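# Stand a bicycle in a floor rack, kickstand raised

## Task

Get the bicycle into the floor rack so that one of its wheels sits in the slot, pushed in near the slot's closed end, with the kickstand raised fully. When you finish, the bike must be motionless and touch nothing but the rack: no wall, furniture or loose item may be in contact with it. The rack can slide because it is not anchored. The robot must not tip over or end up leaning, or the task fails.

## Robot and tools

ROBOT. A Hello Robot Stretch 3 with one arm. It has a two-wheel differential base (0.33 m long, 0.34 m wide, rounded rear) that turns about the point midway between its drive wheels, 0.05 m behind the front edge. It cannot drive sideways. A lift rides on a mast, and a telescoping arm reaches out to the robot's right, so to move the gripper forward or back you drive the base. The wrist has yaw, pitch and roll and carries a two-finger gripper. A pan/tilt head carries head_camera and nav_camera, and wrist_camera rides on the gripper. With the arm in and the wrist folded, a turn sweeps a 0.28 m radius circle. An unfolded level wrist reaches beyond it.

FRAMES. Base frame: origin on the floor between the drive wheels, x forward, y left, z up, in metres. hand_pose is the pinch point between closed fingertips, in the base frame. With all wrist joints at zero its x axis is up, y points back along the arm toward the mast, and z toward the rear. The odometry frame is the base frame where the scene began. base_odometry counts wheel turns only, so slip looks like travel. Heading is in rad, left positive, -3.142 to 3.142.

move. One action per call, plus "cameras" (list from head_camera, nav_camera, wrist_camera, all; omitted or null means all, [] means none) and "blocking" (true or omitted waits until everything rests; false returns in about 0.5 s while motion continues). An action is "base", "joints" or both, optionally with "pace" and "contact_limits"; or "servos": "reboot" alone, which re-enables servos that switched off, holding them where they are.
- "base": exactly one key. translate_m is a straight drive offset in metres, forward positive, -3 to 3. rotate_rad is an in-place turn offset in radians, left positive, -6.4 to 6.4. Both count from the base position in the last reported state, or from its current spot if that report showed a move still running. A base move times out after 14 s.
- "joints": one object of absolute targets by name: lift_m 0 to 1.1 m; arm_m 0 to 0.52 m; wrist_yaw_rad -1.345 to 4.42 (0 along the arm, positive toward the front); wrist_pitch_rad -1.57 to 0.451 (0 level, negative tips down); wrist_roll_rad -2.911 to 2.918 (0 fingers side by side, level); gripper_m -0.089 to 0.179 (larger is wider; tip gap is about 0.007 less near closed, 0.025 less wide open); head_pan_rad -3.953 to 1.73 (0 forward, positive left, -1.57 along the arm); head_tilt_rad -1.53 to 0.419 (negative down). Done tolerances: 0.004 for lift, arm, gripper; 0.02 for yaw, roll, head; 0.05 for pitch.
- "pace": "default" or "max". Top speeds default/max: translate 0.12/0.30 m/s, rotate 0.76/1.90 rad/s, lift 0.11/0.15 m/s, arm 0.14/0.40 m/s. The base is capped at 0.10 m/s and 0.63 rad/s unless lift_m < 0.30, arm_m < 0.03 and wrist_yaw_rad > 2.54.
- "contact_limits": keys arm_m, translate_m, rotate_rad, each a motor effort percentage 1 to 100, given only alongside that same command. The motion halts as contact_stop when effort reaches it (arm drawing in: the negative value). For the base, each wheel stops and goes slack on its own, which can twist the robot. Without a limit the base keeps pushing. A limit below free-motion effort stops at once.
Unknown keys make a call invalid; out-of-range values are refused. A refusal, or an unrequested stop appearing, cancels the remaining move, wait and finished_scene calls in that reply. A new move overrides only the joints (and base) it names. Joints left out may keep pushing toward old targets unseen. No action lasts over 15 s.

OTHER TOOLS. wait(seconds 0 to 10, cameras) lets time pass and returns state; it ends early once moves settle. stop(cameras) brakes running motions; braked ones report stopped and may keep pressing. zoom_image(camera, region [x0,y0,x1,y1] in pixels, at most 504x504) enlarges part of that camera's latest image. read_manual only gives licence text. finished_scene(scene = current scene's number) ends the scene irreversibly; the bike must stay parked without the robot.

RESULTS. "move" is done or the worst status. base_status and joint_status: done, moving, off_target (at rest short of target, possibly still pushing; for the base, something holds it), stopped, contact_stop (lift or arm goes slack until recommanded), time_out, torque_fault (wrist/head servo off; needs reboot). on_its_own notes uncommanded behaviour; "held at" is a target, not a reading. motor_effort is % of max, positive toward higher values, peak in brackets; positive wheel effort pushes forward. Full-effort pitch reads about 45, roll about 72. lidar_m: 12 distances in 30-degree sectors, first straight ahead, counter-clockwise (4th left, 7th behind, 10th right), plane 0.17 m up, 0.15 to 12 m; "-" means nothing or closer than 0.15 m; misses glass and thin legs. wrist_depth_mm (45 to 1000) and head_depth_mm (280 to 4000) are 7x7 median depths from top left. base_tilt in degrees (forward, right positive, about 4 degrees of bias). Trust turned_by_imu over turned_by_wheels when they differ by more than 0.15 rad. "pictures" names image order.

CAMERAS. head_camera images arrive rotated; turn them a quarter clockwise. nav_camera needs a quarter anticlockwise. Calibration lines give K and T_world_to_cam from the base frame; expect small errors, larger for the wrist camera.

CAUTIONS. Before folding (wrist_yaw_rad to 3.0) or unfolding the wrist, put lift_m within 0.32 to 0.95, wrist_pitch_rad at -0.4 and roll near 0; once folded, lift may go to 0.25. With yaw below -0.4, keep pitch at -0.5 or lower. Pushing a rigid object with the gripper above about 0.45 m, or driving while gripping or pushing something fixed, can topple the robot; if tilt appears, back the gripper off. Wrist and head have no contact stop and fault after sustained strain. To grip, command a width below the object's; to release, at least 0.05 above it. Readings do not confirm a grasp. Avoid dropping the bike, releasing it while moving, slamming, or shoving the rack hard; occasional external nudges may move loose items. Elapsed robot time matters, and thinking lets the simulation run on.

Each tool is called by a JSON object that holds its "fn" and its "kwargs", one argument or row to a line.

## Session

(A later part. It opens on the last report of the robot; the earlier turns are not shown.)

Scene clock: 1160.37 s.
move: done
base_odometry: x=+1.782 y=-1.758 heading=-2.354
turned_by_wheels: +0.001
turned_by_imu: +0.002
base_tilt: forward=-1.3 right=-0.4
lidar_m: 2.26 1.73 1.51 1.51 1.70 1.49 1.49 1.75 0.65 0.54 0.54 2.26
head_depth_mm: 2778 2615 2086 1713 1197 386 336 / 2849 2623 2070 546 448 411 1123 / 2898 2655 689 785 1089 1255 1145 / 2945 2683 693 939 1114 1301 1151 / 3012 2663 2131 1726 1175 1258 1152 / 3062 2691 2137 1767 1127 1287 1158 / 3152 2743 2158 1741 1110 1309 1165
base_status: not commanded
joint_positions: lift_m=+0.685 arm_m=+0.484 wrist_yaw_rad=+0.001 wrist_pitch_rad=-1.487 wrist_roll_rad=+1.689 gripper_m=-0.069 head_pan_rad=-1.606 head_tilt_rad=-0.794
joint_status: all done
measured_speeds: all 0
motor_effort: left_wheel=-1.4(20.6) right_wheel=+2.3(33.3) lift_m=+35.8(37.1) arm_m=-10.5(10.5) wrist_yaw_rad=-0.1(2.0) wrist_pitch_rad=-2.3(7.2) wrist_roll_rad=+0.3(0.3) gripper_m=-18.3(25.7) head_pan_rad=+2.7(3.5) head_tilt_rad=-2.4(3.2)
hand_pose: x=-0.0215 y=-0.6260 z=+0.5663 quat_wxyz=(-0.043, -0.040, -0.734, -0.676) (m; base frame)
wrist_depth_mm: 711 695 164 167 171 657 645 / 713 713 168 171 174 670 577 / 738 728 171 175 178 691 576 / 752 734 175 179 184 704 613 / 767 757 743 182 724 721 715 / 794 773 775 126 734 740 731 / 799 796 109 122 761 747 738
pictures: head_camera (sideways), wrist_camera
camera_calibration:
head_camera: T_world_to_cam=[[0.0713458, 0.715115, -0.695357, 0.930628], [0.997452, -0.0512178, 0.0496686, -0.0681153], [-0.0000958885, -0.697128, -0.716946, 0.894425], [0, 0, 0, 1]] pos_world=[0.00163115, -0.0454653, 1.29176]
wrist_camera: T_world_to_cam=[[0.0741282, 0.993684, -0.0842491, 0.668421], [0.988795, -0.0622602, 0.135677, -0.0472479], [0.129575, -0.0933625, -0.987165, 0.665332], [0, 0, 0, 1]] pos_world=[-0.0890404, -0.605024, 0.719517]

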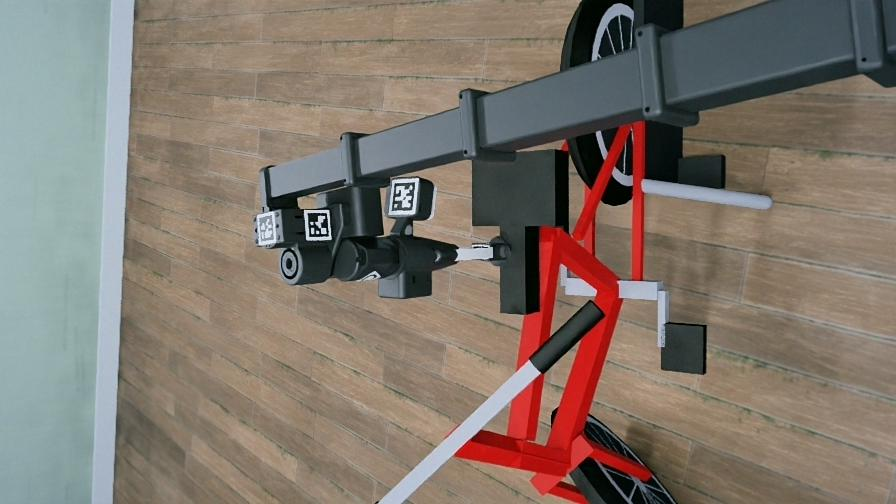

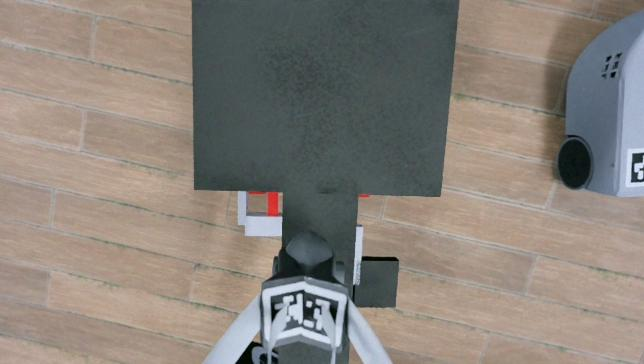

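{"fn": "zoom_image", "kwargs": {
  "camera": "head_camera",
  "region": [440, 120, 800, 400]
}}

Scaled by 1.400 from the camera's 896x504 image, which has a finer 1280x720 frame.

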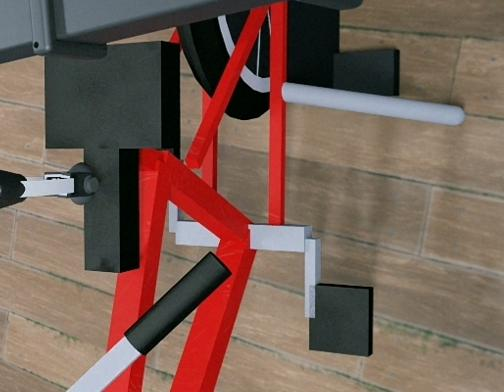

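{"fn": "move", "kwargs": {
  "joints": {"gripper_m": 0.12},
  "cameras": []
}}

{"fn": "move", "kwargs": {
  "joints": {"lift_m": 0.612},
  "cameras": ["head_camera","wrist_camera"]
}}

Scene clock: 1176.03 s.
move: done
base_odometry: x=+1.782 y=-1.758 heading=-2.354
turned_by_wheels: +0.000
turned_by_imu: +0.000
base_tilt: forward=-1.3 right=-0.4
lidar_m: 2.26 1.73 1.51 1.51 1.70 1.49 1.49 1.74 0.65 0.54 0.55 2.26
head_depth_mm: 2819 2607 2071 1717 1196 386 336 / 2853 2601 2090 546 447 411 1121 / 2903 2674 689 784 1087 1252 1146 / 2947 2681 693 940 1115 1300 1153 / 3039 2687 2129 1719 1174 1256 1151 / 3059 2715 2145 1773 1124 1287 1161 / 3138 2730 2163 1743 1110 1306 1162
base_status: not commanded
joint_positions: lift_m=+0.685 arm_m=+0.484 wrist_yaw_rad=+0.001 wrist_pitch_rad=-1.491 wrist_roll_rad=+1.689 gripper_m=+0.120 head_pan_rad=-1.606 head_tilt_rad=-0.794
joint_status: all done
measured_speeds: all 0
motor_effort: left_wheel=-1.1(1.7) right_wheel=+2.1(2.3) lift_m=+35.3(36.5) arm_m=-13.2(16.1) wrist_yaw_rad=-0.7(2.9) wrist_pitch_rad=-1.5(2.5) wrist_roll_rad=-0.3(0.4) gripper_m=+0.3(80.8) head_pan_rad=+2.8(3.5) head_tilt_rad=-2.1(3.2)
hand_pose: x=-0.0215 y=-0.6250 z=+0.5663 quat_wxyz=(-0.043, -0.040, -0.733, -0.678) (m; base frame)
wrist_depth_mm: 701 700 164 168 171 661 649 / 719 715 168 171 175 673 572 / 737 729 171 175 179 688 580 / 757 739 175 179 183 706 617 / 764 754 753 183 725 715 706 / 785 124 766 188 553 721 730 / 107 119 787 193 769 117 741
pictures: none
No camera images: "cameras" was empty.

Scene clock: 1177.53 s.
move: done
base_odometry: x=+1.782 y=-1.758 heading=-2.354
turned_by_wheels: +0.000
turned_by_imu: +0.000
base_tilt: forward=-1.3 right=-0.4
lidar_m: 2.26 1.73 1.51 1.51 1.71 1.49 1.49 1.75 0.65 0.54 0.54 2.26
head_depth_mm: 2803 2613 2081 1723 1200 1236 408 / 2857 2653 2092 1735 536 466 1088 / 2904 2661 2086 740 1023 1256 1150 / 2954 2671 2112 813 1116 1294 1151 / 3031 2697 2134 1752 1178 1260 1153 / 3063 2736 2141 1761 1127 1283 1159 / 3134 2750 2168 1733 1106 1312 1160
base_status: not commanded
joint_positions: lift_m=+0.612 arm_m=+0.484 wrist_yaw_rad=+0.001 wrist_pitch_rad=-1.492 wrist_roll_rad=+1.689 gripper_m=+0.120 head_pan_rad=-1.606 head_tilt_rad=-0.794
joint_status: all done
measured_speeds: all 0
motor_effort: left_wheel=-1.4(1.9) right_wheel=+2.0(2.4) lift_m=+17.0(30.0) arm_m=-13.2(14.6) wrist_yaw_rad=-1.2(2.6) wrist_pitch_rad=-1.6(1.7) wrist_roll_rad=+0.0(0.5) gripper_m=+0.0(1.3) head_pan_rad=+2.7(3.6) head_tilt_rad=-2.7(3.1)
hand_pose: x=-0.0215 y=-0.6248 z=+0.4934 quat_wxyz=(-0.043, -0.040, -0.733, -0.678) (m; base frame)
wrist_depth_mm: - 95 97 99 101 104 586 / - 97 99 101 103 106 574 / 661 99 101 104 106 109 575 / 668 101 104 106 108 112 603 / 695 144 106 108 111 644 637 / 705 123 110 111 479 656 650 / 107 119 112 113 693 118 668
pictures: head_camera (sideways), wrist_camera
camera_calibration:
head_camera: T_world_to_cam=[[0.0713467, 0.715115, -0.695356, 0.930628], [0.997452, -0.0512191, 0.0496686, -0.0681153], [-0.0000967982, -0.697128, -0.716947, 0.894425], [0, 0, 0, 1]] pos_world=[0.00163109, -0.0454653, 1.29176]
wrist_camera: T_world_to_cam=[[0.0741335, 0.994045, -0.0798657, 0.659201], [0.988795, -0.0628637, 0.135396, -0.0375126], [0.129569, -0.0890083, -0.987567, 0.596317], [0, 0, 0, 1]] pos_world=[-0.0890409, -0.604556, 0.64663]

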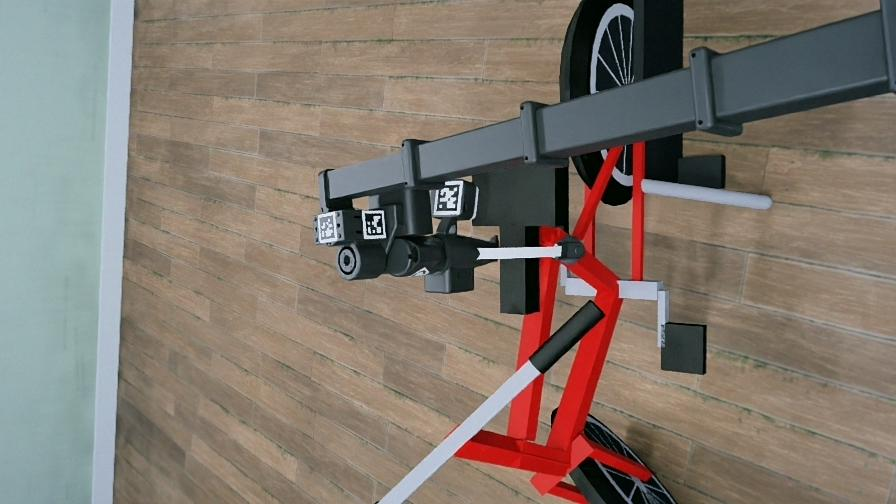

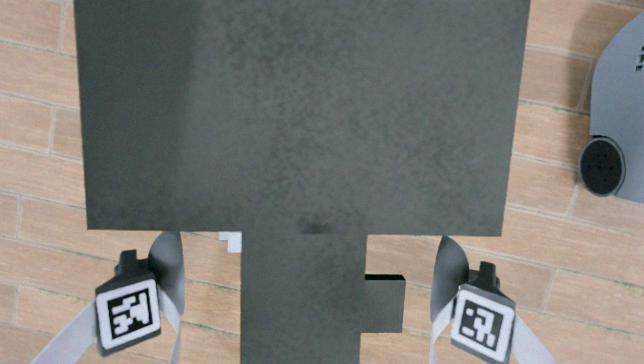

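{"fn": "move", "kwargs": {
  "joints": {"lift_m": 0.597},
  "cameras": []
}}

{"fn": "move", "kwargs": {
  "joints": {"gripper_m": -0.04},
  "cameras": []
}}

{"fn": "move", "kwargs": {
  "cameras": ["head_camera","wrist_camera"]
}}

Scene clock: 1185.37 s.
move: done
base_odometry: x=+1.782 y=-1.758 heading=-2.354
turned_by_wheels: +0.000
turned_by_imu: +0.000
base_tilt: forward=-1.3 right=-0.4
lidar_m: 2.26 1.72 1.51 1.51 1.70 1.49 1.49 1.74 0.65 0.54 0.54 2.26
head_depth_mm: 2800 2604 2075 1725 1197 1257 421 / 2848 2633 2087 1730 558 480 446 / 2885 2653 2098 757 919 1251 1147 / 2947 2656 2115 816 1118 1296 1151 / 3016 2710 2122 1767 1168 1262 1153 / 3091 2732 2143 1756 1129 1285 1155 / 3141 2751 2149 1738 1109 1316 1161
base_status: not commanded
joint_positions: lift_m=+0.597 arm_m=+0.484 wrist_yaw_rad=+0.001 wrist_pitch_rad=-1.492 wrist_roll_rad=+1.689 gripper_m=+0.120 head_pan_rad=-1.606 head_tilt_rad=-0.794
joint_status: all done
measured_speeds: all 0
motor_effort: left_wheel=-1.3(1.5) right_wheel=+2.1(2.3) lift_m=+17.4(20.6) arm_m=-12.8(13.8) wrist_yaw_rad=-0.3(2.2) wrist_pitch_rad=-1.5(1.6) wrist_roll_rad=+0.3(0.3) gripper_m=+0.5(1.3) head_pan_rad=+2.9(3.5) head_tilt_rad=-2.3(3.3)
hand_pose: x=-0.0215 y=-0.6248 z=+0.4783 quat_wxyz=(-0.043, -0.040, -0.733, -0.678) (m; base frame)
wrist_depth_mm: - 81 83 86 86 89 577 / 82 - 85 87 88 91 581 / 84 85 86 89 91 93 576 / - 87 89 - 93 95 609 / 671 89 90 93 95 98 623 / 683 123 - 95 460 643 631 / 107 119 95 97 478 117 647
pictures: none
No camera images: "cameras" was empty.

Scene clock: 1187.50 s.
move: done
base_odometry: x=+1.782 y=-1.758 heading=-2.354
turned_by_wheels: +0.000
turned_by_imu: +0.000
base_tilt: forward=-1.3 right=-0.5
lidar_m: 2.26 1.73 1.51 1.51 1.70 1.49 1.49 1.74 0.65 0.54 0.54 2.26
head_depth_mm: 2806 2601 2072 1721 1199 1257 422 / 2842 2633 2092 1728 556 480 446 / 2873 2652 2100 759 921 1253 1147 / 2966 2687 2101 818 1118 1295 1148 / 2987 2717 2127 1752 1170 1255 1156 / 3064 2735 2153 1773 1255 1284 1160 / 3119 2744 2154 1736 1110 1310 1165
base_status: not commanded
joint_positions: lift_m=+0.597 arm_m=+0.484 wrist_yaw_rad=+0.001 wrist_pitch_rad=-1.486 wrist_roll_rad=+1.689 gripper_m=-0.038 head_pan_rad=-1.606 head_tilt_rad=-0.794
joint_status: all done
measured_speeds: all 0
motor_effort: left_wheel=-1.2(1.7) right_wheel=+2.0(2.4) lift_m=+17.4(18.0) arm_m=-11.2(13.3) wrist_yaw_rad=-1.1(2.0) wrist_pitch_rad=-2.7(3.3) wrist_roll_rad=+0.0(0.3) gripper_m=-36.6(100.0) head_pan_rad=+2.9(3.5) head_tilt_rad=-2.4(3.1)
hand_pose: x=-0.0215 y=-0.6264 z=+0.4783 quat_wxyz=(-0.043, -0.040, -0.735, -0.675) (m; base frame)
wrist_depth_mm: - 81 83 85 86 88 569 / 82 - 85 87 88 90 548 / 84 85 86 88 90 92 587 / - 87 88 - 92 95 608 / 681 89 90 93 95 97 624 / 691 679 - 95 129 644 637 / 719 116 96 97 120 647 647
pictures: none
No camera images: "cameras" was empty.

Scene clock: 1187.50 s.
base_odometry: x=+1.782 y=-1.758 heading=-2.354
turned_by_wheels: +0.000
turned_by_imu: +0.000
base_tilt: forward=-1.3 right=-0.5
lidar_m: 2.26 1.73 1.51 1.51 1.70 1.49 1.49 1.74 0.65 0.54 0.54 2.26
head_depth_mm: 2806 2601 2072 1721 1199 1257 422 / 2842 2633 2092 1728 556 480 446 / 2873 2652 2100 759 921 1253 1147 / 2966 2687 2101 818 1118 1295 1148 / 2987 2717 2127 1752 1170 1255 1156 / 3064 2735 2153 1773 1255 1284 1160 / 3119 2744 2154 1736 1110 1310 1165
base_status: not commanded
joint_positions: lift_m=+0.597 arm_m=+0.484 wrist_yaw_rad=+0.001 wrist_pitch_rad=-1.486 wrist_roll_rad=+1.689 gripper_m=-0.038 head_pan_rad=-1.606 head_tilt_rad=-0.794
joint_status: all done
measured_speeds: all 0
motor_effort: left_wheel=-1.2(1.7) right_wheel=+2.0(2.4) lift_m=+17.4(18.0) arm_m=-11.2(13.3) wrist_yaw_rad=-1.1(2.0) wrist_pitch_rad=-2.7(3.3) wrist_roll_rad=+0.0(0.3) gripper_m=-36.6(100.0) head_pan_rad=+2.9(3.5) head_tilt_rad=-2.4(3.1)
hand_pose: x=-0.0215 y=-0.6264 z=+0.4783 quat_wxyz=(-0.043, -0.040, -0.735, -0.675) (m; base frame)
wrist_depth_mm: - 81 83 85 86 88 569 / 82 - 85 87 88 90 548 / 84 85 86 88 90 92 587 / - 87 88 - 92 95 608 / 681 89 90 93 95 97 624 / 691 679 - 95 129 644 637 / 719 116 96 97 120 647 647
pictures: head_camera (sideways), wrist_camera
camera_calibration:
head_camera: T_world_to_cam=[[0.0713465, 0.715115, -0.695357, 0.930628], [0.997452, -0.0512187, 0.0496686, -0.0681153], [-0.0000965504, -0.697128, -0.716947, 0.894425], [0, 0, 0, 1]] pos_world=[0.0016311, -0.0454653, 1.29176]
wrist_camera: T_world_to_cam=[[0.0746219, 0.993499, -0.0859715, 0.662162], [0.988764, -0.0625159, 0.135788, -0.0355511], [0.129531, -0.0951383, -0.987001, 0.577226], [0, 0, 0, 1]] pos_world=[-0.0890287, -0.605163, 0.631477]

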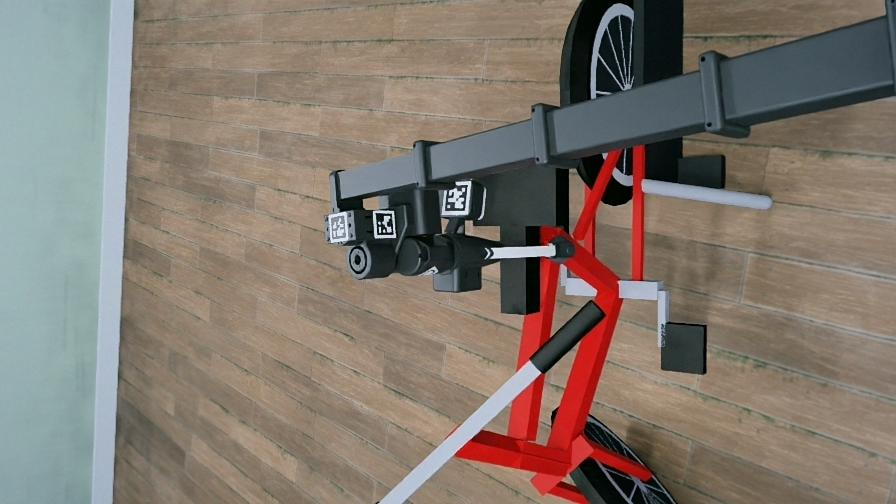

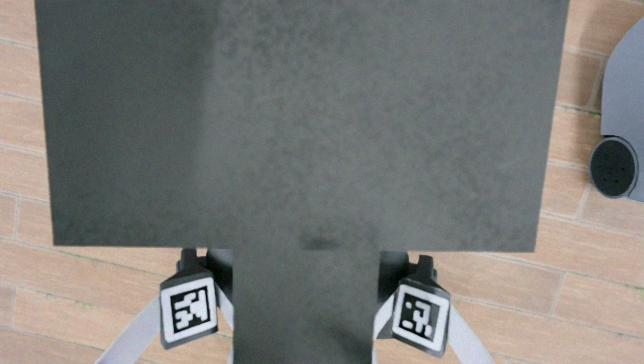

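{"fn": "move", "kwargs": {
  "joints": {"lift_m": 0.617},
  "cameras": ["wrist_camera"]
}}

Scene clock: 1190.17 s.
move: done
base_odometry: x=+1.782 y=-1.758 heading=-2.354
turned_by_wheels: +0.000
turned_by_imu: +0.000
base_tilt: forward=-1.3 right=-0.5
lidar_m: 2.26 1.73 1.51 1.52 1.71 1.49 1.49 1.75 0.65 0.54 0.54 2.26
head_depth_mm: 2801 2634 2064 1715 1202 1238 403 / 2850 2652 2089 1731 529 462 1090 / 2905 2668 2034 741 1034 1256 1148 / 2963 2686 2122 813 1115 1299 1147 / 2995 2711 2136 1760 1173 1262 1156 / 3096 2735 2134 1766 1126 1288 1160 / 3121 2758 2152 1738 1107 1309 1160
base_status: not commanded
joint_positions: lift_m=+0.617 arm_m=+0.484 wrist_yaw_rad=+0.000 wrist_pitch_rad=-1.488 wrist_roll_rad=+1.690 gripper_m=-0.026 head_pan_rad=-1.606 head_tilt_rad=-0.794
joint_status: all done
measured_speeds: all 0
on_its_own: gripper_m is held at -0.027, not at your -0.040, by its stall guard, which is not easing now
motor_effort: left_wheel=-0.1(1.6) right_wheel=+0.0(2.3) lift_m=+27.1(52.1) arm_m=-10.8(12.2) wrist_yaw_rad=-0.1(1.1) wrist_pitch_rad=-2.4(5.3) wrist_roll_rad=-0.1(0.6) gripper_m=-18.8(22.6) head_pan_rad=+2.1(3.4) head_tilt_rad=-2.2(3.0)
hand_pose: x=-0.0215 y=-0.6259 z=+0.4984 quat_wxyz=(-0.043, -0.041, -0.734, -0.676) (m; base frame)
wrist_depth_mm: 645 100 102 104 106 109 596 / 660 102 104 106 108 605 572 / 673 104 106 109 110 114 579 / 686 107 109 111 114 630 617 / 699 691 111 114 158 655 645 / 720 702 126 116 143 665 656 / 737 111 119 119 125 672 661
pictures: wrist_camera
camera_calibration:
wrist_camera: T_world_to_cam=[[0.0758031, 0.99358, -0.0839763, 0.662459], [0.988681, -0.0639588, 0.135716, -0.03912], [0.129474, -0.0933135, -0.987182, 0.598357], [0, 0, 0, 1]] pos_world=[-0.0890107, -0.604874, 0.651628]

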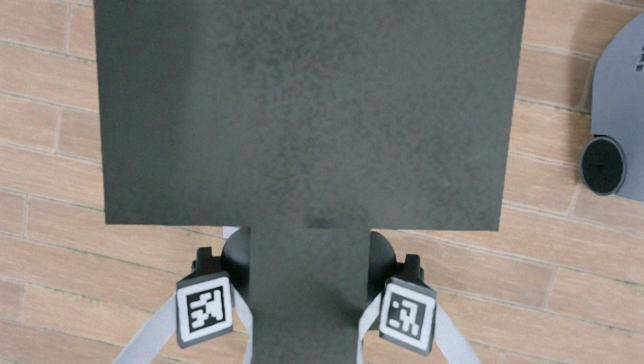

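{"fn": "move", "kwargs": {
  "joints": {"gripper_m": -0.089},
  "cameras": []
}}

{"fn": "move", "kwargs": {
  "joints": {"lift_m": 0.627},
  "cameras": ["wrist_camera"]
}}

Scene clock: 1193.87 s.
move: done
base_odometry: x=+1.782 y=-1.758 heading=-2.354
turned_by_wheels: +0.000
turned_by_imu: +0.000
base_tilt: forward=-1.3 right=-0.4
lidar_m: 2.26 1.73 1.51 1.51 1.71 1.49 1.49 1.74 0.65 0.54 0.54 2.26
head_depth_mm: 2795 2603 2079 1718 1200 1235 402 / 2858 2651 2094 1730 529 462 1090 / 2895 2658 2045 741 1036 1251 1148 / 2914 2678 2110 813 1112 1299 1147 / 3007 2708 2127 1761 1171 1256 1155 / 3078 2716 2148 1767 1261 1287 1158 / 3137 2748 2164 1731 1106 1307 1163
base_status: not commanded
joint_positions: lift_m=+0.617 arm_m=+0.484 wrist_yaw_rad=+0.000 wrist_pitch_rad=-1.488 wrist_roll_rad=+1.690 gripper_m=-0.087 head_pan_rad=-1.606 head_tilt_rad=-0.794
joint_status: all done
measured_speeds: all 0
motor_effort: left_wheel=-0.2(0.8) right_wheel=+0.3(0.3) lift_m=+11.8(12.9) arm_m=-9.7(10.8) wrist_yaw_rad=+0.6(1.2) wrist_pitch_rad=-2.2(2.6) wrist_roll_rad=-0.2(0.5) gripper_m=-50.4(99.5) head_pan_rad=+2.8(3.5) head_tilt_rad=-2.7(3.3)
hand_pose: x=-0.0215 y=-0.6259 z=+0.4983 quat_wxyz=(-0.043, -0.041, -0.734, -0.676) (m; base frame)
wrist_depth_mm: 641 100 102 104 106 109 591 / 649 102 104 107 108 604 571 / 673 105 106 109 111 114 581 / 683 108 109 111 114 625 621 / 701 689 111 114 157 656 640 / 714 713 126 117 143 667 651 / 732 112 119 119 125 679 669
pictures: none
No camera images: "cameras" was empty.

Scene clock: 1194.70 s.
move: done
base_odometry: x=+1.782 y=-1.758 heading=-2.354
turned_by_wheels: +0.000
turned_by_imu: +0.000
base_tilt: forward=-1.3 right=-0.5
lidar_m: 2.26 1.73 1.51 1.51 1.70 1.49 1.49 1.74 0.65 0.54 0.54 2.26
head_depth_mm: 2789 2608 2075 1724 1201 1219 388 / 2852 2639 2086 1727 517 454 1093 / 2881 2642 2041 736 1035 1254 1150 / 2974 2667 2007 815 1112 1305 1151 / 3020 2695 2127 1763 1174 1258 1158 / 3074 2712 2142 1761 1124 1291 1159 / 3156 2769 2155 1732 1107 1306 1164
base_status: not commanded
joint_positions: lift_m=+0.627 arm_m=+0.484 wrist_yaw_rad=+0.000 wrist_pitch_rad=-1.490 wrist_roll_rad=+1.690 gripper_m=-0.084 head_pan_rad=-1.606 head_tilt_rad=-0.794
joint_status: all done
measured_speeds: all 0
motor_effort: left_wheel=+1.7(2.0) right_wheel=-2.1(2.3) lift_m=+21.4(33.0) arm_m=-8.9(10.2) wrist_yaw_rad=+0.2(1.3) wrist_pitch_rad=-1.7(3.5) wrist_roll_rad=-0.4(0.5) gripper_m=-9.3(50.4) head_pan_rad=+2.1(3.2) head_tilt_rad=-2.4(3.2)
hand_pose: x=-0.0215 y=-0.6252 z=+0.5084 quat_wxyz=(-0.043, -0.041, -0.733, -0.677) (m; base frame)
wrist_depth_mm: 658 110 111 114 116 119 608 / 664 112 114 116 118 615 574 / 686 114 117 119 122 623 571 / 693 117 119 122 124 643 620 / 706 698 123 125 675 660 651 / 718 711 125 128 672 670 671 / 739 110 127 130 122 692 684
pictures: wrist_camera
camera_calibration:
wrist_camera: T_world_to_cam=[[0.0757954, 0.993813, -0.0811816, 0.661303], [0.988682, -0.0643326, 0.135535, -0.0405702], [0.129474, -0.0905357, -0.987441, 0.610147], [0, 0, 0, 1]] pos_world=[-0.089011, -0.604582, 0.661669]

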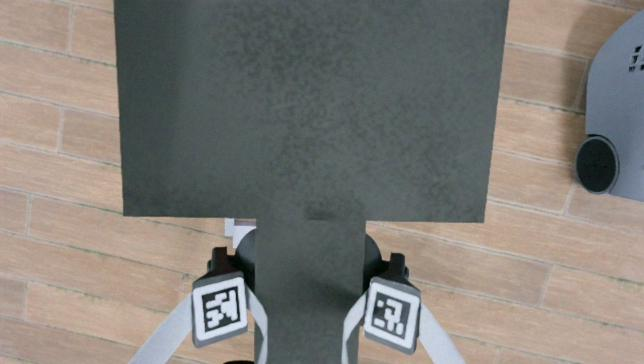

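{"fn": "move", "kwargs": {
  "joints": {"gripper_m": 0.179},
  "cameras": []
}}

{"fn": "move", "kwargs": {
  "joints": {"lift_m": 0.74},
  "cameras": []
}}

{"fn": "move", "kwargs": {
  "base": {"translate_m": -0.07},
  "joints": {"wrist_roll_rad": 0.115, "arm_m": 0.431, "wrist_pitch_rad": -1.57},
  "cameras": ["head_camera","wrist_camera"]
}}

Scene clock: 1217.17 s.
move: done
base_odometry: x=+1.782 y=-1.758 heading=-2.354
turned_by_wheels: +0.000
turned_by_imu: +0.001
base_tilt: forward=-1.3 right=-0.5
lidar_m: 2.26 1.73 1.51 1.51 1.71 1.49 1.49 1.74 0.65 0.54 0.54 2.26
head_depth_mm: 2810 2607 2067 1724 1201 1219 388 / 2859 2627 2092 1730 517 456 1091 / 2911 2652 2035 737 1036 1255 1148 / 2957 2676 1988 811 1085 1298 1150 / 3028 2682 2134 1751 1172 1259 1154 / 3095 2707 2145 1769 1315 1289 1160 / 3116 2750 2158 1738 1108 1312 1162
base_status: not commanded
joint_positions: lift_m=+0.627 arm_m=+0.484 wrist_yaw_rad=+0.000 wrist_pitch_rad=-1.491 wrist_roll_rad=+1.690 gripper_m=+0.179 head_pan_rad=-1.606 head_tilt_rad=-0.794
joint_status: all done
measured_speeds: all 0
motor_effort: left_wheel=+1.6(2.4) right_wheel=-2.1(2.4) lift_m=+35.9(36.6) arm_m=-5.9(7.1) wrist_yaw_rad=-1.3(2.3) wrist_pitch_rad=-1.5(2.2) wrist_roll_rad=-0.2(0.6) gripper_m=+0.0(85.9) head_pan_rad=+2.7(3.7) head_tilt_rad=-2.7(3.2)
hand_pose: x=-0.0215 y=-0.6250 z=+0.5083 quat_wxyz=(-0.043, -0.041, -0.733, -0.678) (m; base frame)
wrist_depth_mm: 637 109 111 113 115 605 606 / 664 111 113 116 117 616 568 / 679 113 116 118 121 634 574 / 688 116 118 121 123 648 606 / 694 692 123 124 662 658 661 / 117 712 695 127 681 136 658 / 116 723 721 130 698 119 114
pictures: none
No camera images: "cameras" was empty.

Scene clock: 1219.03 s.
move: done
base_odometry: x=+1.782 y=-1.758 heading=-2.354
turned_by_wheels: +0.000
turned_by_imu: +0.000
base_tilt: forward=-1.3 right=-0.5
lidar_m: 2.26 1.73 1.51 1.52 1.70 1.49 1.49 1.75 0.65 0.54 0.54 2.26
head_depth_mm: 2790 2598 2079 1726 382 324 301 / 2843 2642 2084 447 395 1241 1145 / 2908 2660 596 1657 1087 1255 1145 / 2951 2670 663 1707 1117 1297 1146 / 3020 2698 2139 1753 1172 1258 1155 / 3060 2733 2133 1769 1312 1284 1160 / 3155 2748 2159 1731 1105 1314 1165
base_status: not commanded
joint_positions: lift_m=+0.740 arm_m=+0.484 wrist_yaw_rad=+0.000 wrist_pitch_rad=-1.492 wrist_roll_rad=+1.690 gripper_m=+0.179 head_pan_rad=-1.606 head_tilt_rad=-0.794
joint_status: all done
measured_speeds: all 0
motor_effort: left_wheel=+1.8(2.2) right_wheel=-2.1(2.4) lift_m=+35.3(41.5) arm_m=-4.9(6.5) wrist_yaw_rad=-0.1(1.9) wrist_pitch_rad=-1.4(1.8) wrist_roll_rad=-0.3(0.6) gripper_m=-0.9(1.1) head_pan_rad=+2.8(3.6) head_tilt_rad=-2.3(3.3)
hand_pose: x=-0.0215 y=-0.6248 z=+0.6213 quat_wxyz=(-0.043, -0.041, -0.733, -0.678) (m; base frame)
wrist_depth_mm: 749 739 735 222 722 713 697 / 768 756 222 224 230 724 571 / 788 779 226 229 234 746 590 / 806 795 794 234 773 749 645 / 820 801 811 240 778 772 763 / 117 834 820 246 803 136 779 / 116 841 835 833 819 119 114
pictures: none
No camera images: "cameras" was empty.

Scene clock: 1220.83 s.
move: done
base_odometry: x=+1.832 y=-1.708 heading=-2.354
turned_by_wheels: +0.000
turned_by_imu: +0.000
base_tilt: forward=-1.3 right=-0.5
lidar_m: 2.34 1.76 1.53 1.53 1.63 1.42 1.43 1.67 0.64 0.57 0.56 0.82
head_depth_mm: 2775 2616 2074 1716 382 324 301 / 2811 2649 2025 443 400 1241 1146 / 2907 2656 598 1704 1124 1255 1144 / 2956 2674 617 941 1066 1279 1153 / 3001 2697 2136 1755 1096 1283 1156 / 3052 2725 2137 1773 1130 1257 1160 / 3094 2731 2154 1783 1076 1317 1164
base_status: done
joint_positions: lift_m=+0.740 arm_m=+0.431 wrist_yaw_rad=+0.000 wrist_pitch_rad=-1.549 wrist_roll_rad=+0.121 gripper_m=+0.179 head_pan_rad=-1.606 head_tilt_rad=-0.794
joint_status: all done
joint sent to its limit — wrist_pitch_rad, lower limit.
measured_speeds: all 0
motor_effort: left_wheel=-1.7(7.2) right_wheel=-2.5(6.8) lift_m=+34.2(36.4) arm_m=-14.1(21.0) wrist_yaw_rad=-1.5(1.8) wrist_pitch_rad=-1.2(3.8) wrist_roll_rad=-2.4(3.0) gripper_m=+0.5(1.4) head_pan_rad=+2.6(3.4) head_tilt_rad=-3.4(3.4)
hand_pose: x=-0.0216 y=-0.5574 z=+0.6220 quat_wxyz=(+0.474, +0.464, -0.535, -0.524) (m; base frame)
wrist_depth_mm: 719 732 726 729 732 742 741 / 427 744 538 222 599 752 748 / 230 230 230 230 411 774 774 / 772 765 583 238 774 781 788 / 779 787 795 788 797 793 799 / 117 812 814 806 814 136 815 / 116 824 833 800 815 119 114
pictures: head_camera (sideways), wrist_camera
camera_calibration:
head_camera: T_world_to_cam=[[0.0713467, 0.715115, -0.695357, 0.930628], [0.997452, -0.0512191, 0.0496686, -0.0681153], [-0.0000967997, -0.697128, -0.716947, 0.894425], [0, 0, 0, 1]] pos_world=[0.00163109, -0.0454653, 1.29176]
wrist_camera: T_world_to_cam=[[-0.996987, 0.0775215, -0.00276699, 0.020427], [0.0767472, 0.990957, 0.110065, 0.532806], [0.0112744, 0.109521, -0.99392, 0.841445], [0, 0, 0, 1]] pos_world=[-0.0300127, -0.621727, 0.777742]

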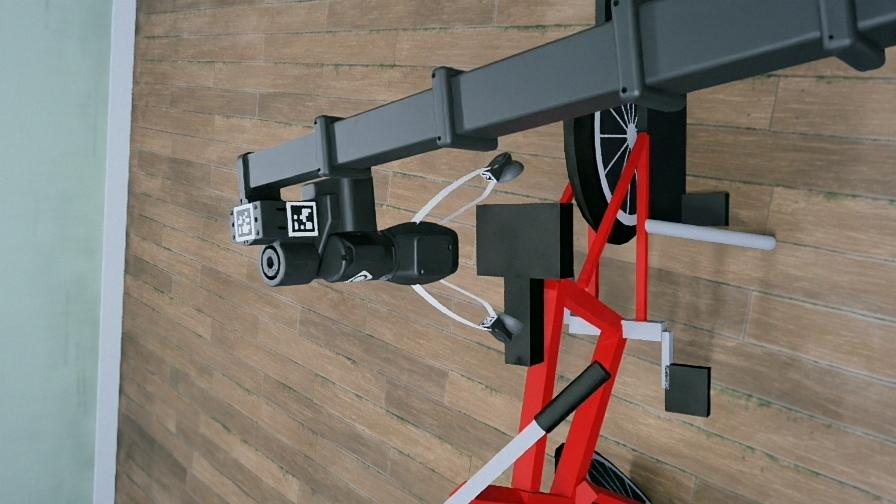

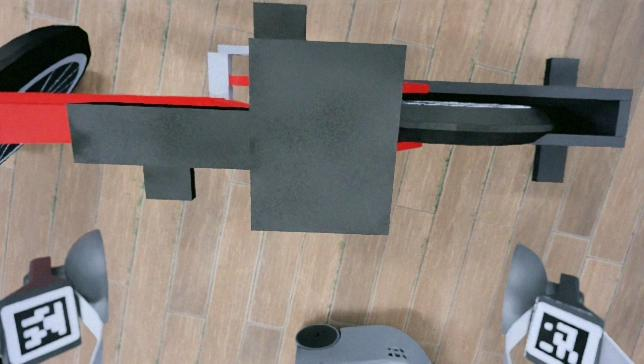

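{"fn": "move", "kwargs": {
  "base": {"translate_m": -0.012},
  "joints": {"arm_m": 0.456},
  "cameras": []
}}

{"fn": "move", "kwargs": {
  "joints": {"lift_m": 0.66},
  "cameras": ["wrist_camera"]
}}

Scene clock: 1229.57 s.
move: done
base_odometry: x=+1.840 y=-1.700 heading=-2.354
turned_by_wheels: +0.000
turned_by_imu: +0.000
base_tilt: forward=-1.3 right=-0.4
lidar_m: 2.34 1.75 1.53 1.54 1.62 1.41 1.41 1.65 0.64 0.57 0.56 0.83
head_depth_mm: 2787 2617 2079 1710 382 324 301 / 2797 2619 2039 442 400 1244 1144 / 2910 2630 594 1668 1194 1253 1145 / 2954 2695 634 954 1032 1260 1147 / 2996 2688 2132 1754 1099 1280 1157 / 3035 2709 2141 1759 1160 1263 1160 / 3109 2753 2160 1778 1100 1315 1162
base_status: done
joint_positions: lift_m=+0.740 arm_m=+0.456 wrist_yaw_rad=+0.000 wrist_pitch_rad=-1.550 wrist_roll_rad=+0.121 gripper_m=+0.179 head_pan_rad=-1.606 head_tilt_rad=-0.794
joint_status: all done
measured_speeds: all 0
motor_effort: left_wheel=-1.6(5.3) right_wheel=-3.0(6.3) lift_m=+32.9(33.7) arm_m=+15.7(22.0) wrist_yaw_rad=+0.2(1.2) wrist_pitch_rad=-1.0(1.4) wrist_roll_rad=-2.2(2.4) gripper_m=+0.1(1.0) head_pan_rad=+2.9(3.4) head_tilt_rad=-2.2(2.7)
hand_pose: x=-0.0216 y=-0.5822 z=+0.6220 quat_wxyz=(+0.474, +0.464, -0.534, -0.524) (m; base frame)
wrist_depth_mm: 723 729 729 733 732 744 751 / 585 739 542 538 748 748 756 / 415 459 229 226 422 604 744 / 766 234 235 235 774 789 792 / 780 786 780 244 792 794 807 / 117 809 820 821 819 136 821 / 116 818 817 829 819 119 113
pictures: none
No camera images: "cameras" was empty.

Scene clock: 1231.13 s.
move: done
base_odometry: x=+1.840 y=-1.700 heading=-2.354
turned_by_wheels: +0.000
turned_by_imu: +0.000
base_tilt: forward=-1.3 right=-0.5
lidar_m: 2.34 1.76 1.53 1.53 1.62 1.41 1.41 1.66 0.64 0.57 0.56 0.83
head_depth_mm: 2786 2617 2086 1727 1473 431 358 / 2802 2632 2084 1689 477 423 1108 / 2876 2660 693 706 1121 1260 1147 / 2952 2662 703 756 1032 1268 1146 / 2978 2692 2125 1768 1095 1281 1153 / 3038 2714 2134 1758 1158 1260 1160 / 3106 2729 2153 1768 1099 1320 1163
base_status: not commanded
joint_positions: lift_m=+0.660 arm_m=+0.456 wrist_yaw_rad=+0.000 wrist_pitch_rad=-1.550 wrist_roll_rad=+0.121 gripper_m=+0.179 head_pan_rad=-1.606 head_tilt_rad=-0.794
joint_status: all done
measured_speeds: all 0
motor_effort: left_wheel=-1.4(1.7) right_wheel=-2.7(2.9) lift_m=+17.4(27.4) arm_m=+14.8(17.1) wrist_yaw_rad=+0.2(1.4) wrist_pitch_rad=-1.0(1.3) wrist_roll_rad=-1.8(2.4) gripper_m=+0.3(1.0) head_pan_rad=+2.9(3.3) head_tilt_rad=-2.8(3.2)
hand_pose: x=-0.0216 y=-0.5822 z=+0.5420 quat_wxyz=(+0.474, +0.464, -0.534, -0.524) (m; base frame)
wrist_depth_mm: 649 658 643 654 661 661 672 / 660 659 142 142 144 680 675 / 363 400 147 148 149 450 548 / 153 153 153 154 156 702 706 / 158 160 159 160 710 711 726 / 117 704 167 167 733 136 739 / 116 734 754 742 745 119 114
pictures: wrist_camera
camera_calibration:
wrist_camera: T_world_to_cam=[[-0.997001, 0.0773431, -0.00272457, 0.0220072], [0.0765689, 0.990916, 0.110559, 0.565969], [0.0112508, 0.110019, -0.993866, 0.764929], [0, 0, 0, 1]] pos_world=[-0.0300005, -0.646687, 0.697723]

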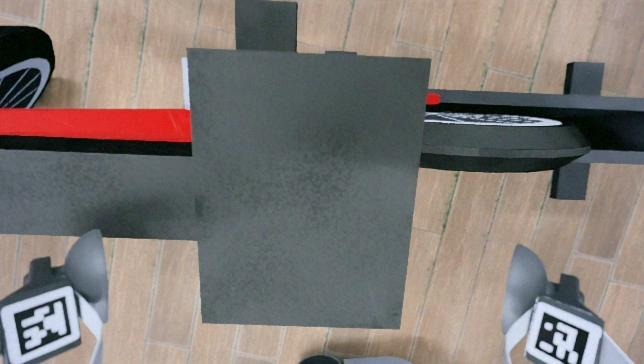

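{"fn": "move", "kwargs": {
  "joints": {"arm_m": 0.447},
  "cameras": []
}}

{"fn": "move", "kwargs": {
  "joints": {"lift_m": 0.628},
  "cameras": ["wrist_camera"]
}}

Scene clock: 1236.33 s.
move: done
base_odometry: x=+1.840 y=-1.700 heading=-2.354
turned_by_wheels: +0.000
turned_by_imu: +0.000
base_tilt: forward=-1.3 right=-0.4
lidar_m: 2.34 1.75 1.53 1.54 1.61 1.41 1.41 1.65 0.64 0.57 0.56 0.83
head_depth_mm: 2766 2600 2085 1726 1481 430 358 / 2842 2637 2091 1680 477 426 1111 / 2903 2663 706 690 1125 1257 1147 / 2949 2672 1949 739 1031 1258 1146 / 2989 2695 2128 1756 1102 1285 1155 / 3037 2707 2156 1758 1158 1262 1162 / 3101 2731 2139 1771 1102 1318 1160
base_status: not commanded
joint_positions: lift_m=+0.660 arm_m=+0.447 wrist_yaw_rad=+0.000 wrist_pitch_rad=-1.550 wrist_roll_rad=+0.121 gripper_m=+0.179 head_pan_rad=-1.606 head_tilt_rad=-0.794
joint_status: all done
measured_speeds: all 0
motor_effort: left_wheel=-1.3(1.6) right_wheel=-2.7(2.9) lift_m=+17.7(18.2) arm_m=-15.6(18.4) wrist_yaw_rad=-0.3(1.2) wrist_pitch_rad=-1.1(1.4) wrist_roll_rad=-2.1(2.5) gripper_m=+0.3(1.0) head_pan_rad=+3.1(3.4) head_tilt_rad=-2.6(2.8)
hand_pose: x=-0.0216 y=-0.5732 z=+0.5420 quat_wxyz=(+0.474, +0.464, -0.534, -0.524) (m; base frame)
wrist_depth_mm: 650 642 140 447 655 657 671 / 664 669 143 143 145 664 662 / 152 158 149 149 151 329 590 / 154 154 154 154 346 700 714 / 692 697 162 160 710 711 718 / 117 715 168 168 721 136 732 / 116 732 742 738 736 119 114
pictures: none
No camera images: "cameras" was empty.

Scene clock: 1237.43 s.
move: done
base_odometry: x=+1.840 y=-1.700 heading=-2.354
turned_by_wheels: +0.000
turned_by_imu: +0.000
base_tilt: forward=-1.4 right=-0.4
lidar_m: 2.34 1.76 1.54 1.54 1.62 1.41 1.41 1.65 0.64 0.57 0.56 0.83
head_depth_mm: 2781 2642 2071 1726 1473 1235 386 / 2823 2625 2081 1690 515 456 1088 / 2867 2654 2106 707 1114 1251 1147 / 2931 2681 2124 744 1028 1260 1147 / 2997 2691 2122 1762 1095 1279 1156 / 3057 2750 2132 1773 1153 1265 1157 / 3128 2727 2179 1778 1103 1314 1158
base_status: not commanded
joint_positions: lift_m=+0.628 arm_m=+0.447 wrist_yaw_rad=+0.000 wrist_pitch_rad=-1.550 wrist_roll_rad=+0.121 gripper_m=+0.179 head_pan_rad=-1.606 head_tilt_rad=-0.794
joint_status: all done
measured_speeds: all 0
motor_effort: left_wheel=-1.0(1.7) right_wheel=-2.7(2.9) lift_m=+18.2(22.0) arm_m=-15.0(15.6) wrist_yaw_rad=-0.5(1.2) wrist_pitch_rad=-1.1(1.3) wrist_roll_rad=-1.9(2.3) gripper_m=+0.4(0.9) head_pan_rad=+2.2(3.5) head_tilt_rad=-2.7(3.4)
hand_pose: x=-0.0216 y=-0.5732 z=+0.5100 quat_wxyz=(+0.474, +0.464, -0.534, -0.524) (m; base frame)
wrist_depth_mm: 622 108 108 109 109 628 637 / 636 114 113 113 113 640 623 / 125 119 117 118 119 296 325 / 121 122 122 122 122 670 681 / 126 126 127 127 128 684 684 / 117 683 132 132 135 137 696 / 116 712 138 139 709 119 113
pictures: wrist_camera
camera_calibration:
wrist_camera: T_world_to_cam=[[-0.997007, 0.0772581, -0.00271968, 0.0211713], [0.0764845, 0.990918, 0.110599, 0.560553], [0.0112397, 0.11006, -0.993861, 0.732144], [0, 0, 0, 1]] pos_world=[-0.0299947, -0.637678, 0.66571]

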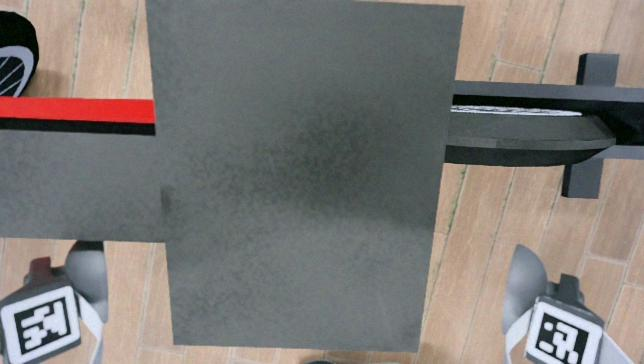

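{"fn": "move", "kwargs": {
  "joints": {"arm_m": 0.441},
  "cameras": []
}}

{"fn": "move", "kwargs": {
  "joints": {"gripper_m": 0.08},
  "cameras": []
}}

{"fn": "move", "kwargs": {
  "cameras": ["wrist_camera"]
}}

Scene clock: 1241.23 s.
move: done
base_odometry: x=+1.840 y=-1.700 heading=-2.354
turned_by_wheels: +0.000
turned_by_imu: +0.000
base_tilt: forward=-1.3 right=-0.4
lidar_m: 2.34 1.75 1.53 1.53 1.62 1.41 1.41 1.66 0.64 0.57 0.56 0.83
head_depth_mm: 2773 2609 2081 1723 1478 1217 387 / 2834 2618 2085 1730 515 456 1089 / 2881 2645 2106 699 1088 1255 1147 / 2938 2673 2117 735 1031 1263 1153 / 3022 2683 2121 1761 1096 1280 1160 / 3085 2722 2144 1762 1159 1264 1163 / 3106 2731 2161 1781 1094 1307 1164
base_status: not commanded
joint_positions: lift_m=+0.628 arm_m=+0.441 wrist_yaw_rad=+0.000 wrist_pitch_rad=-1.550 wrist_roll_rad=+0.121 gripper_m=+0.179 head_pan_rad=-1.606 head_tilt_rad=-0.794
joint_status: all done
measured_speeds: all 0
motor_effort: left_wheel=-1.1(1.6) right_wheel=-2.7(2.9) lift_m=+21.7(23.1) arm_m=-14.7(21.2) wrist_yaw_rad=+0.1(1.3) wrist_pitch_rad=-1.0(1.3) wrist_roll_rad=-1.9(2.3) gripper_m=+0.6(1.1) head_pan_rad=+2.9(3.2) head_tilt_rad=-2.5(3.1)
hand_pose: x=-0.0216 y=-0.5672 z=+0.5100 quat_wxyz=(+0.474, +0.464, -0.534, -0.524) (m; base frame)
wrist_depth_mm: 617 109 109 110 110 633 640 / 626 114 114 114 114 583 627 / 119 118 118 119 119 294 - / 122 122 122 123 124 669 674 / 145 127 128 128 128 684 692 / 117 684 133 132 136 136 711 / 116 705 702 714 715 119 114
pictures: none
No camera images: "cameras" was empty.

Scene clock: 1242.73 s.
move: done
base_odometry: x=+1.840 y=-1.700 heading=-2.354
turned_by_wheels: +0.000
turned_by_imu: +0.000
base_tilt: forward=-1.3 right=-0.4
lidar_m: 2.34 1.76 1.54 1.54 1.62 1.41 1.41 1.65 0.64 0.57 0.56 0.83
head_depth_mm: 2796 2627 2084 1720 1474 1217 386 / 2826 2645 2089 1725 515 455 1090 / 2903 2648 2101 699 1123 1255 1144 / 2949 2674 2122 733 1032 1263 1147 / 3018 2697 2129 1764 1095 1288 1157 / 3051 2706 2151 1766 1160 1258 1156 / 3142 2742 2153 1780 1102 1319 1165
base_status: not commanded
joint_positions: lift_m=+0.628 arm_m=+0.441 wrist_yaw_rad=+0.000 wrist_pitch_rad=-1.550 wrist_roll_rad=+0.121 gripper_m=+0.080 head_pan_rad=-1.606 head_tilt_rad=-0.794
joint_status: all done
measured_speeds: all 0
motor_effort: left_wheel=+1.3(2.0) right_wheel=-4.4(4.5) lift_m=+24.2(24.7) arm_m=-15.3(16.1) wrist_yaw_rad=-0.5(1.7) wrist_pitch_rad=-1.1(1.3) wrist_roll_rad=-2.1(2.3) gripper_m=-9.8(84.4) head_pan_rad=+3.1(3.8) head_tilt_rad=-2.5(3.1)
hand_pose: x=-0.0216 y=-0.5672 z=+0.5100 quat_wxyz=(+0.474, +0.464, -0.534, -0.524) (m; base frame)
wrist_depth_mm: 625 110 109 110 110 637 641 / 634 115 114 114 114 584 629 / 119 118 118 119 119 295 316 / 123 123 123 123 123 678 671 / 667 127 128 128 128 676 687 / 678 122 133 133 134 701 703 / - 120 710 706 137 119 717
pictures: none
No camera images: "cameras" was empty.

Scene clock: 1242.73 s.
base_odometry: x=+1.840 y=-1.700 heading=-2.354
turned_by_wheels: +0.000
turned_by_imu: +0.000
base_tilt: forward=-1.3 right=-0.4
lidar_m: 2.34 1.76 1.54 1.54 1.62 1.41 1.41 1.65 0.64 0.57 0.56 0.83
head_depth_mm: 2796 2627 2084 1720 1474 1217 386 / 2826 2645 2089 1725 515 455 1090 / 2903 2648 2101 699 1123 1255 1144 / 2949 2674 2122 733 1032 1263 1147 / 3018 2697 2129 1764 1095 1288 1157 / 3051 2706 2151 1766 1160 1258 1156 / 3142 2742 2153 1780 1102 1319 1165
base_status: not commanded
joint_positions: lift_m=+0.628 arm_m=+0.441 wrist_yaw_rad=+0.000 wrist_pitch_rad=-1.550 wrist_roll_rad=+0.121 gripper_m=+0.080 head_pan_rad=-1.606 head_tilt_rad=-0.794
joint_status: all done
measured_speeds: all 0
motor_effort: left_wheel=+1.3(2.0) right_wheel=-4.4(4.5) lift_m=+24.2(24.7) arm_m=-15.3(16.1) wrist_yaw_rad=-0.5(1.7) wrist_pitch_rad=-1.1(1.3) wrist_roll_rad=-2.1(2.3) gripper_m=-9.8(84.4) head_pan_rad=+3.1(3.8) head_tilt_rad=-2.5(3.1)
hand_pose: x=-0.0216 y=-0.5672 z=+0.5100 quat_wxyz=(+0.474, +0.464, -0.534, -0.524) (m; base frame)
wrist_depth_mm: 625 110 109 110 110 637 641 / 634 115 114 114 114 584 629 / 119 118 118 119 119 295 316 / 123 123 123 123 123 678 671 / 667 127 128 128 128 676 687 / 678 122 133 133 134 701 703 / - 120 710 706 137 119 717
pictures: wrist_camera
camera_calibration:
wrist_camera: T_world_to_cam=[[-0.997009, 0.0772401, -0.00271789, 0.0206964], [0.0764666, 0.990917, 0.110619, 0.554595], [0.0112374, 0.11008, -0.993859, 0.731493], [0, 0, 0, 1]] pos_world=[-0.0299936, -0.631679, 0.665709]

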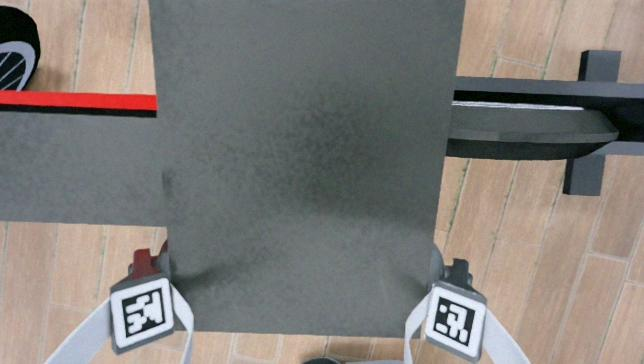

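{"fn": "move", "kwargs": {
  "joints": {"gripper_m": 0.02, "lift_m": 0.643},
  "cameras": ["wrist_camera"]
}}

Scene clock: 1246.47 s.
move: done
base_odometry: x=+1.840 y=-1.700 heading=-2.354
turned_by_wheels: +0.000
turned_by_imu: +0.000
base_tilt: forward=-1.3 right=-0.4
lidar_m: 2.35 1.76 1.53 1.53 1.62 1.41 1.41 1.66 0.64 0.57 0.56 0.83
head_depth_mm: 2797 2626 2085 1713 1474 1193 374 / 2844 2642 2091 1684 498 440 1108 / 2878 2651 2101 695 1124 1259 1146 / 2930 2672 2112 732 1060 1266 1155 / 3000 2698 2124 1758 1097 1280 1149 / 3073 2686 2133 1764 1154 1261 1156 / 3099 2733 2159 1767 1101 1315 1163
base_status: not commanded
joint_positions: lift_m=+0.643 arm_m=+0.441 wrist_yaw_rad=+0.000 wrist_pitch_rad=-1.546 wrist_roll_rad=+0.120 gripper_m=+0.021 head_pan_rad=-1.606 head_tilt_rad=-0.794
joint_status: all done
measured_speeds: all 0
motor_effort: left_wheel=+3.9(4.0) right_wheel=-5.9(6.9) lift_m=+42.5(44.2) arm_m=-10.8(15.7) wrist_yaw_rad=-0.6(1.5) wrist_pitch_rad=-1.9(2.6) wrist_roll_rad=-1.6(2.3) gripper_m=-22.6(95.7) head_pan_rad=+2.9(3.6) head_tilt_rad=-2.6(3.0)
hand_pose: x=-0.0216 y=-0.5682 z=+0.5249 quat_wxyz=(+0.475, +0.463, -0.535, -0.523) (m; base frame)
wrist_depth_mm: 636 632 122 122 122 651 645 / 649 644 127 127 128 652 639 / 133 132 132 132 132 316 337 / 137 137 137 137 138 688 686 / 689 683 143 143 145 704 701 / 709 122 149 149 143 715 721 / 707 117 721 722 126 735 728
pictures: wrist_camera
camera_calibration:
wrist_camera: T_world_to_cam=[[-0.99707, 0.0764413, -0.00300923, 0.0205131], [0.0756858, 0.991413, 0.106644, 0.556298], [0.0111354, 0.106104, -0.994293, 0.744409], [0, 0, 0, 1]] pos_world=[-0.0299401, -0.632074, 0.680897]

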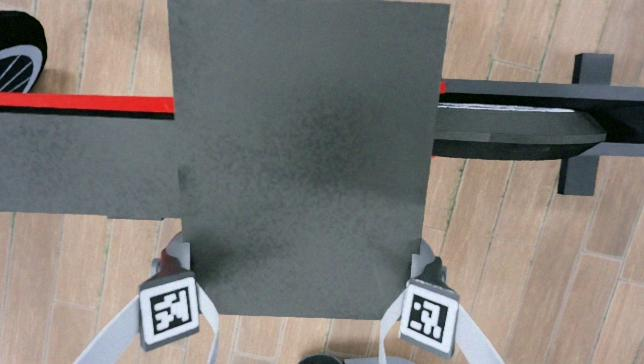

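{"fn": "move", "kwargs": {
  "base": {"translate_m": 0.06},
  "joints": {"lift_m": 0.648},
  "cameras": ["wrist_camera"]
}}

{"fn": "move", "kwargs": {
  "cameras": ["head_camera"]
}}

Scene clock: 1250.47 s.
move: done
base_odometry: x=+1.798 y=-1.742 heading=-2.355
turned_by_wheels: -0.001
turned_by_imu: -0.046
base_tilt: forward=-1.4 right=-0.5
lidar_m: 2.29 1.79 1.52 1.52 1.71 1.46 1.46 1.66 0.65 0.58 0.54 0.79
head_depth_mm: 2802 2612 2080 1717 1467 1237 369 / 2844 2617 2098 1681 490 435 1109 / 2892 2662 1976 689 1099 1266 1147 / 2913 2661 2117 731 1040 1279 1151 / 2985 2709 2138 1765 1091 1276 1156 / 2983 2706 2148 1774 1137 1286 1154 / 3036 2750 2155 1782 1069 1311 1163
base_status: done
joint_positions: lift_m=+0.648 arm_m=+0.441 wrist_yaw_rad=+0.011 wrist_pitch_rad=-1.547 wrist_roll_rad=+0.105 gripper_m=+0.024 head_pan_rad=-1.606 head_tilt_rad=-0.794
joint_status: all done
measured_speeds: all 0
on_its_own: right_wheel is at rest, and its effort (+29.9) is outside its rest range (-21 to +21)
motor_effort: left_wheel=-14.1(15.0) right_wheel=+29.9(31.5) lift_m=+10.5(47.7) arm_m=+2.3(3.2) wrist_yaw_rad=-9.4(10.3) wrist_pitch_rad=-1.7(2.1) wrist_roll_rad=+3.3(3.3) gripper_m=-18.7(18.7) head_pan_rad=+3.3(4.0) head_tilt_rad=-2.5(3.3)
hand_pose: x=-0.0218 y=-0.5679 z=+0.5300 quat_wxyz=(+0.481, +0.470, -0.529, -0.517) (m; base frame)
wrist_depth_mm: 631 649 129 128 130 660 661 / 650 656 133 134 134 520 639 / 140 145 139 139 140 316 340 / 143 143 144 145 145 695 701 / 686 686 149 151 151 706 702 / 700 696 142 157 156 710 724 / 711 117 724 718 714 120 746
pictures: wrist_camera
camera_calibration:
wrist_camera: T_world_to_cam=[[-0.9987, 0.0509164, -0.00256244, 0.00554159], [0.0503421, 0.992872, 0.108029, 0.55499], [0.00804464, 0.10776, -0.994144, 0.75018], [0, 0, 0, 1]] pos_world=[-0.0284399, -0.632155, 0.685847]

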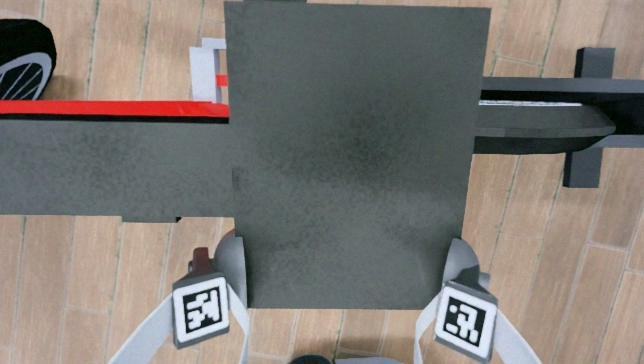

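Scene clock: 1250.47 s.
base_odometry: x=+1.798 y=-1.742 heading=-2.355
turned_by_wheels: +0.000
turned_by_imu: +0.000
base_tilt: forward=-1.4 right=-0.5
lidar_m: 2.29 1.79 1.52 1.52 1.71 1.46 1.46 1.66 0.65 0.58 0.54 0.79
head_depth_mm: 2802 2612 2080 1717 1467 1237 369 / 2844 2617 2098 1681 490 435 1109 / 2892 2662 1976 689 1099 1266 1147 / 2913 2661 2117 731 1040 1279 1151 / 2985 2709 2138 1765 1091 1276 1156 / 2983 2706 2148 1774 1137 1286 1154 / 3036 2750 2155 1782 1069 1311 1163
base_status: done
joint_positions: lift_m=+0.648 arm_m=+0.441 wrist_yaw_rad=+0.011 wrist_pitch_rad=-1.547 wrist_roll_rad=+0.105 gripper_m=+0.024 head_pan_rad=-1.606 head_tilt_rad=-0.794
joint_status: all done
measured_speeds: all 0
on_its_own: right_wheel is at rest, and its effort (+29.9) is outside its rest range (-21 to +21)
motor_effort: left_wheel=-14.1(15.0) right_wheel=+29.9(31.5) lift_m=+10.5(47.7) arm_m=+2.3(3.2) wrist_yaw_rad=-9.4(10.3) wrist_pitch_rad=-1.7(2.1) wrist_roll_rad=+3.3(3.3) gripper_m=-18.7(18.7) head_pan_rad=+3.3(4.0) head_tilt_rad=-2.5(3.3)
hand_pose: x=-0.0218 y=-0.5679 z=+0.5300 quat_wxyz=(+0.481, +0.470, -0.529, -0.517) (m; base frame)
wrist_depth_mm: 631 649 129 128 130 660 661 / 650 656 133 134 134 520 639 / 140 145 139 139 140 316 340 / 143 143 144 145 145 695 701 / 686 686 149 151 151 706 702 / 700 696 142 157 156 710 724 / 711 117 724 718 714 120 746
pictures: head_camera (sideways)
camera_calibration:
head_camera: T_world_to_cam=[[0.0713468, 0.715115, -0.695356, 0.930627], [0.997452, -0.0512192, 0.0496686, -0.0681153], [-0.0000968769, -0.697128, -0.716947, 0.894425], [0, 0, 0, 1]] pos_world=[0.00163108, -0.0454653, 1.29176]

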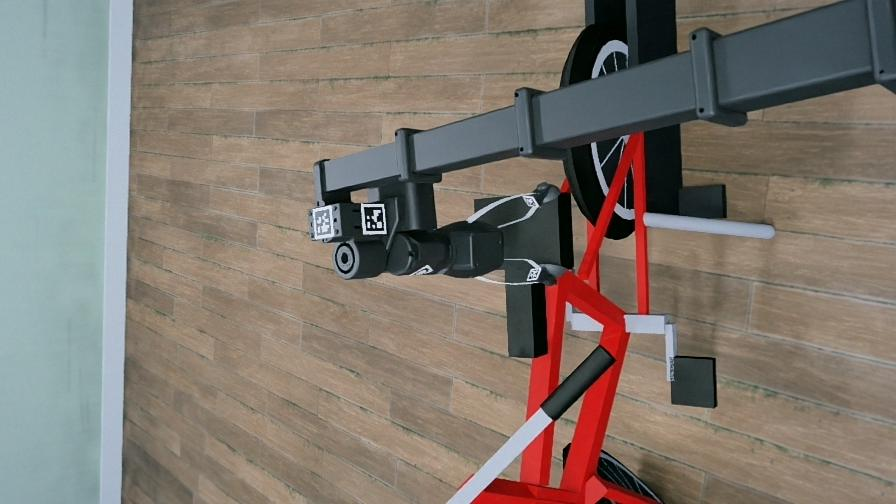

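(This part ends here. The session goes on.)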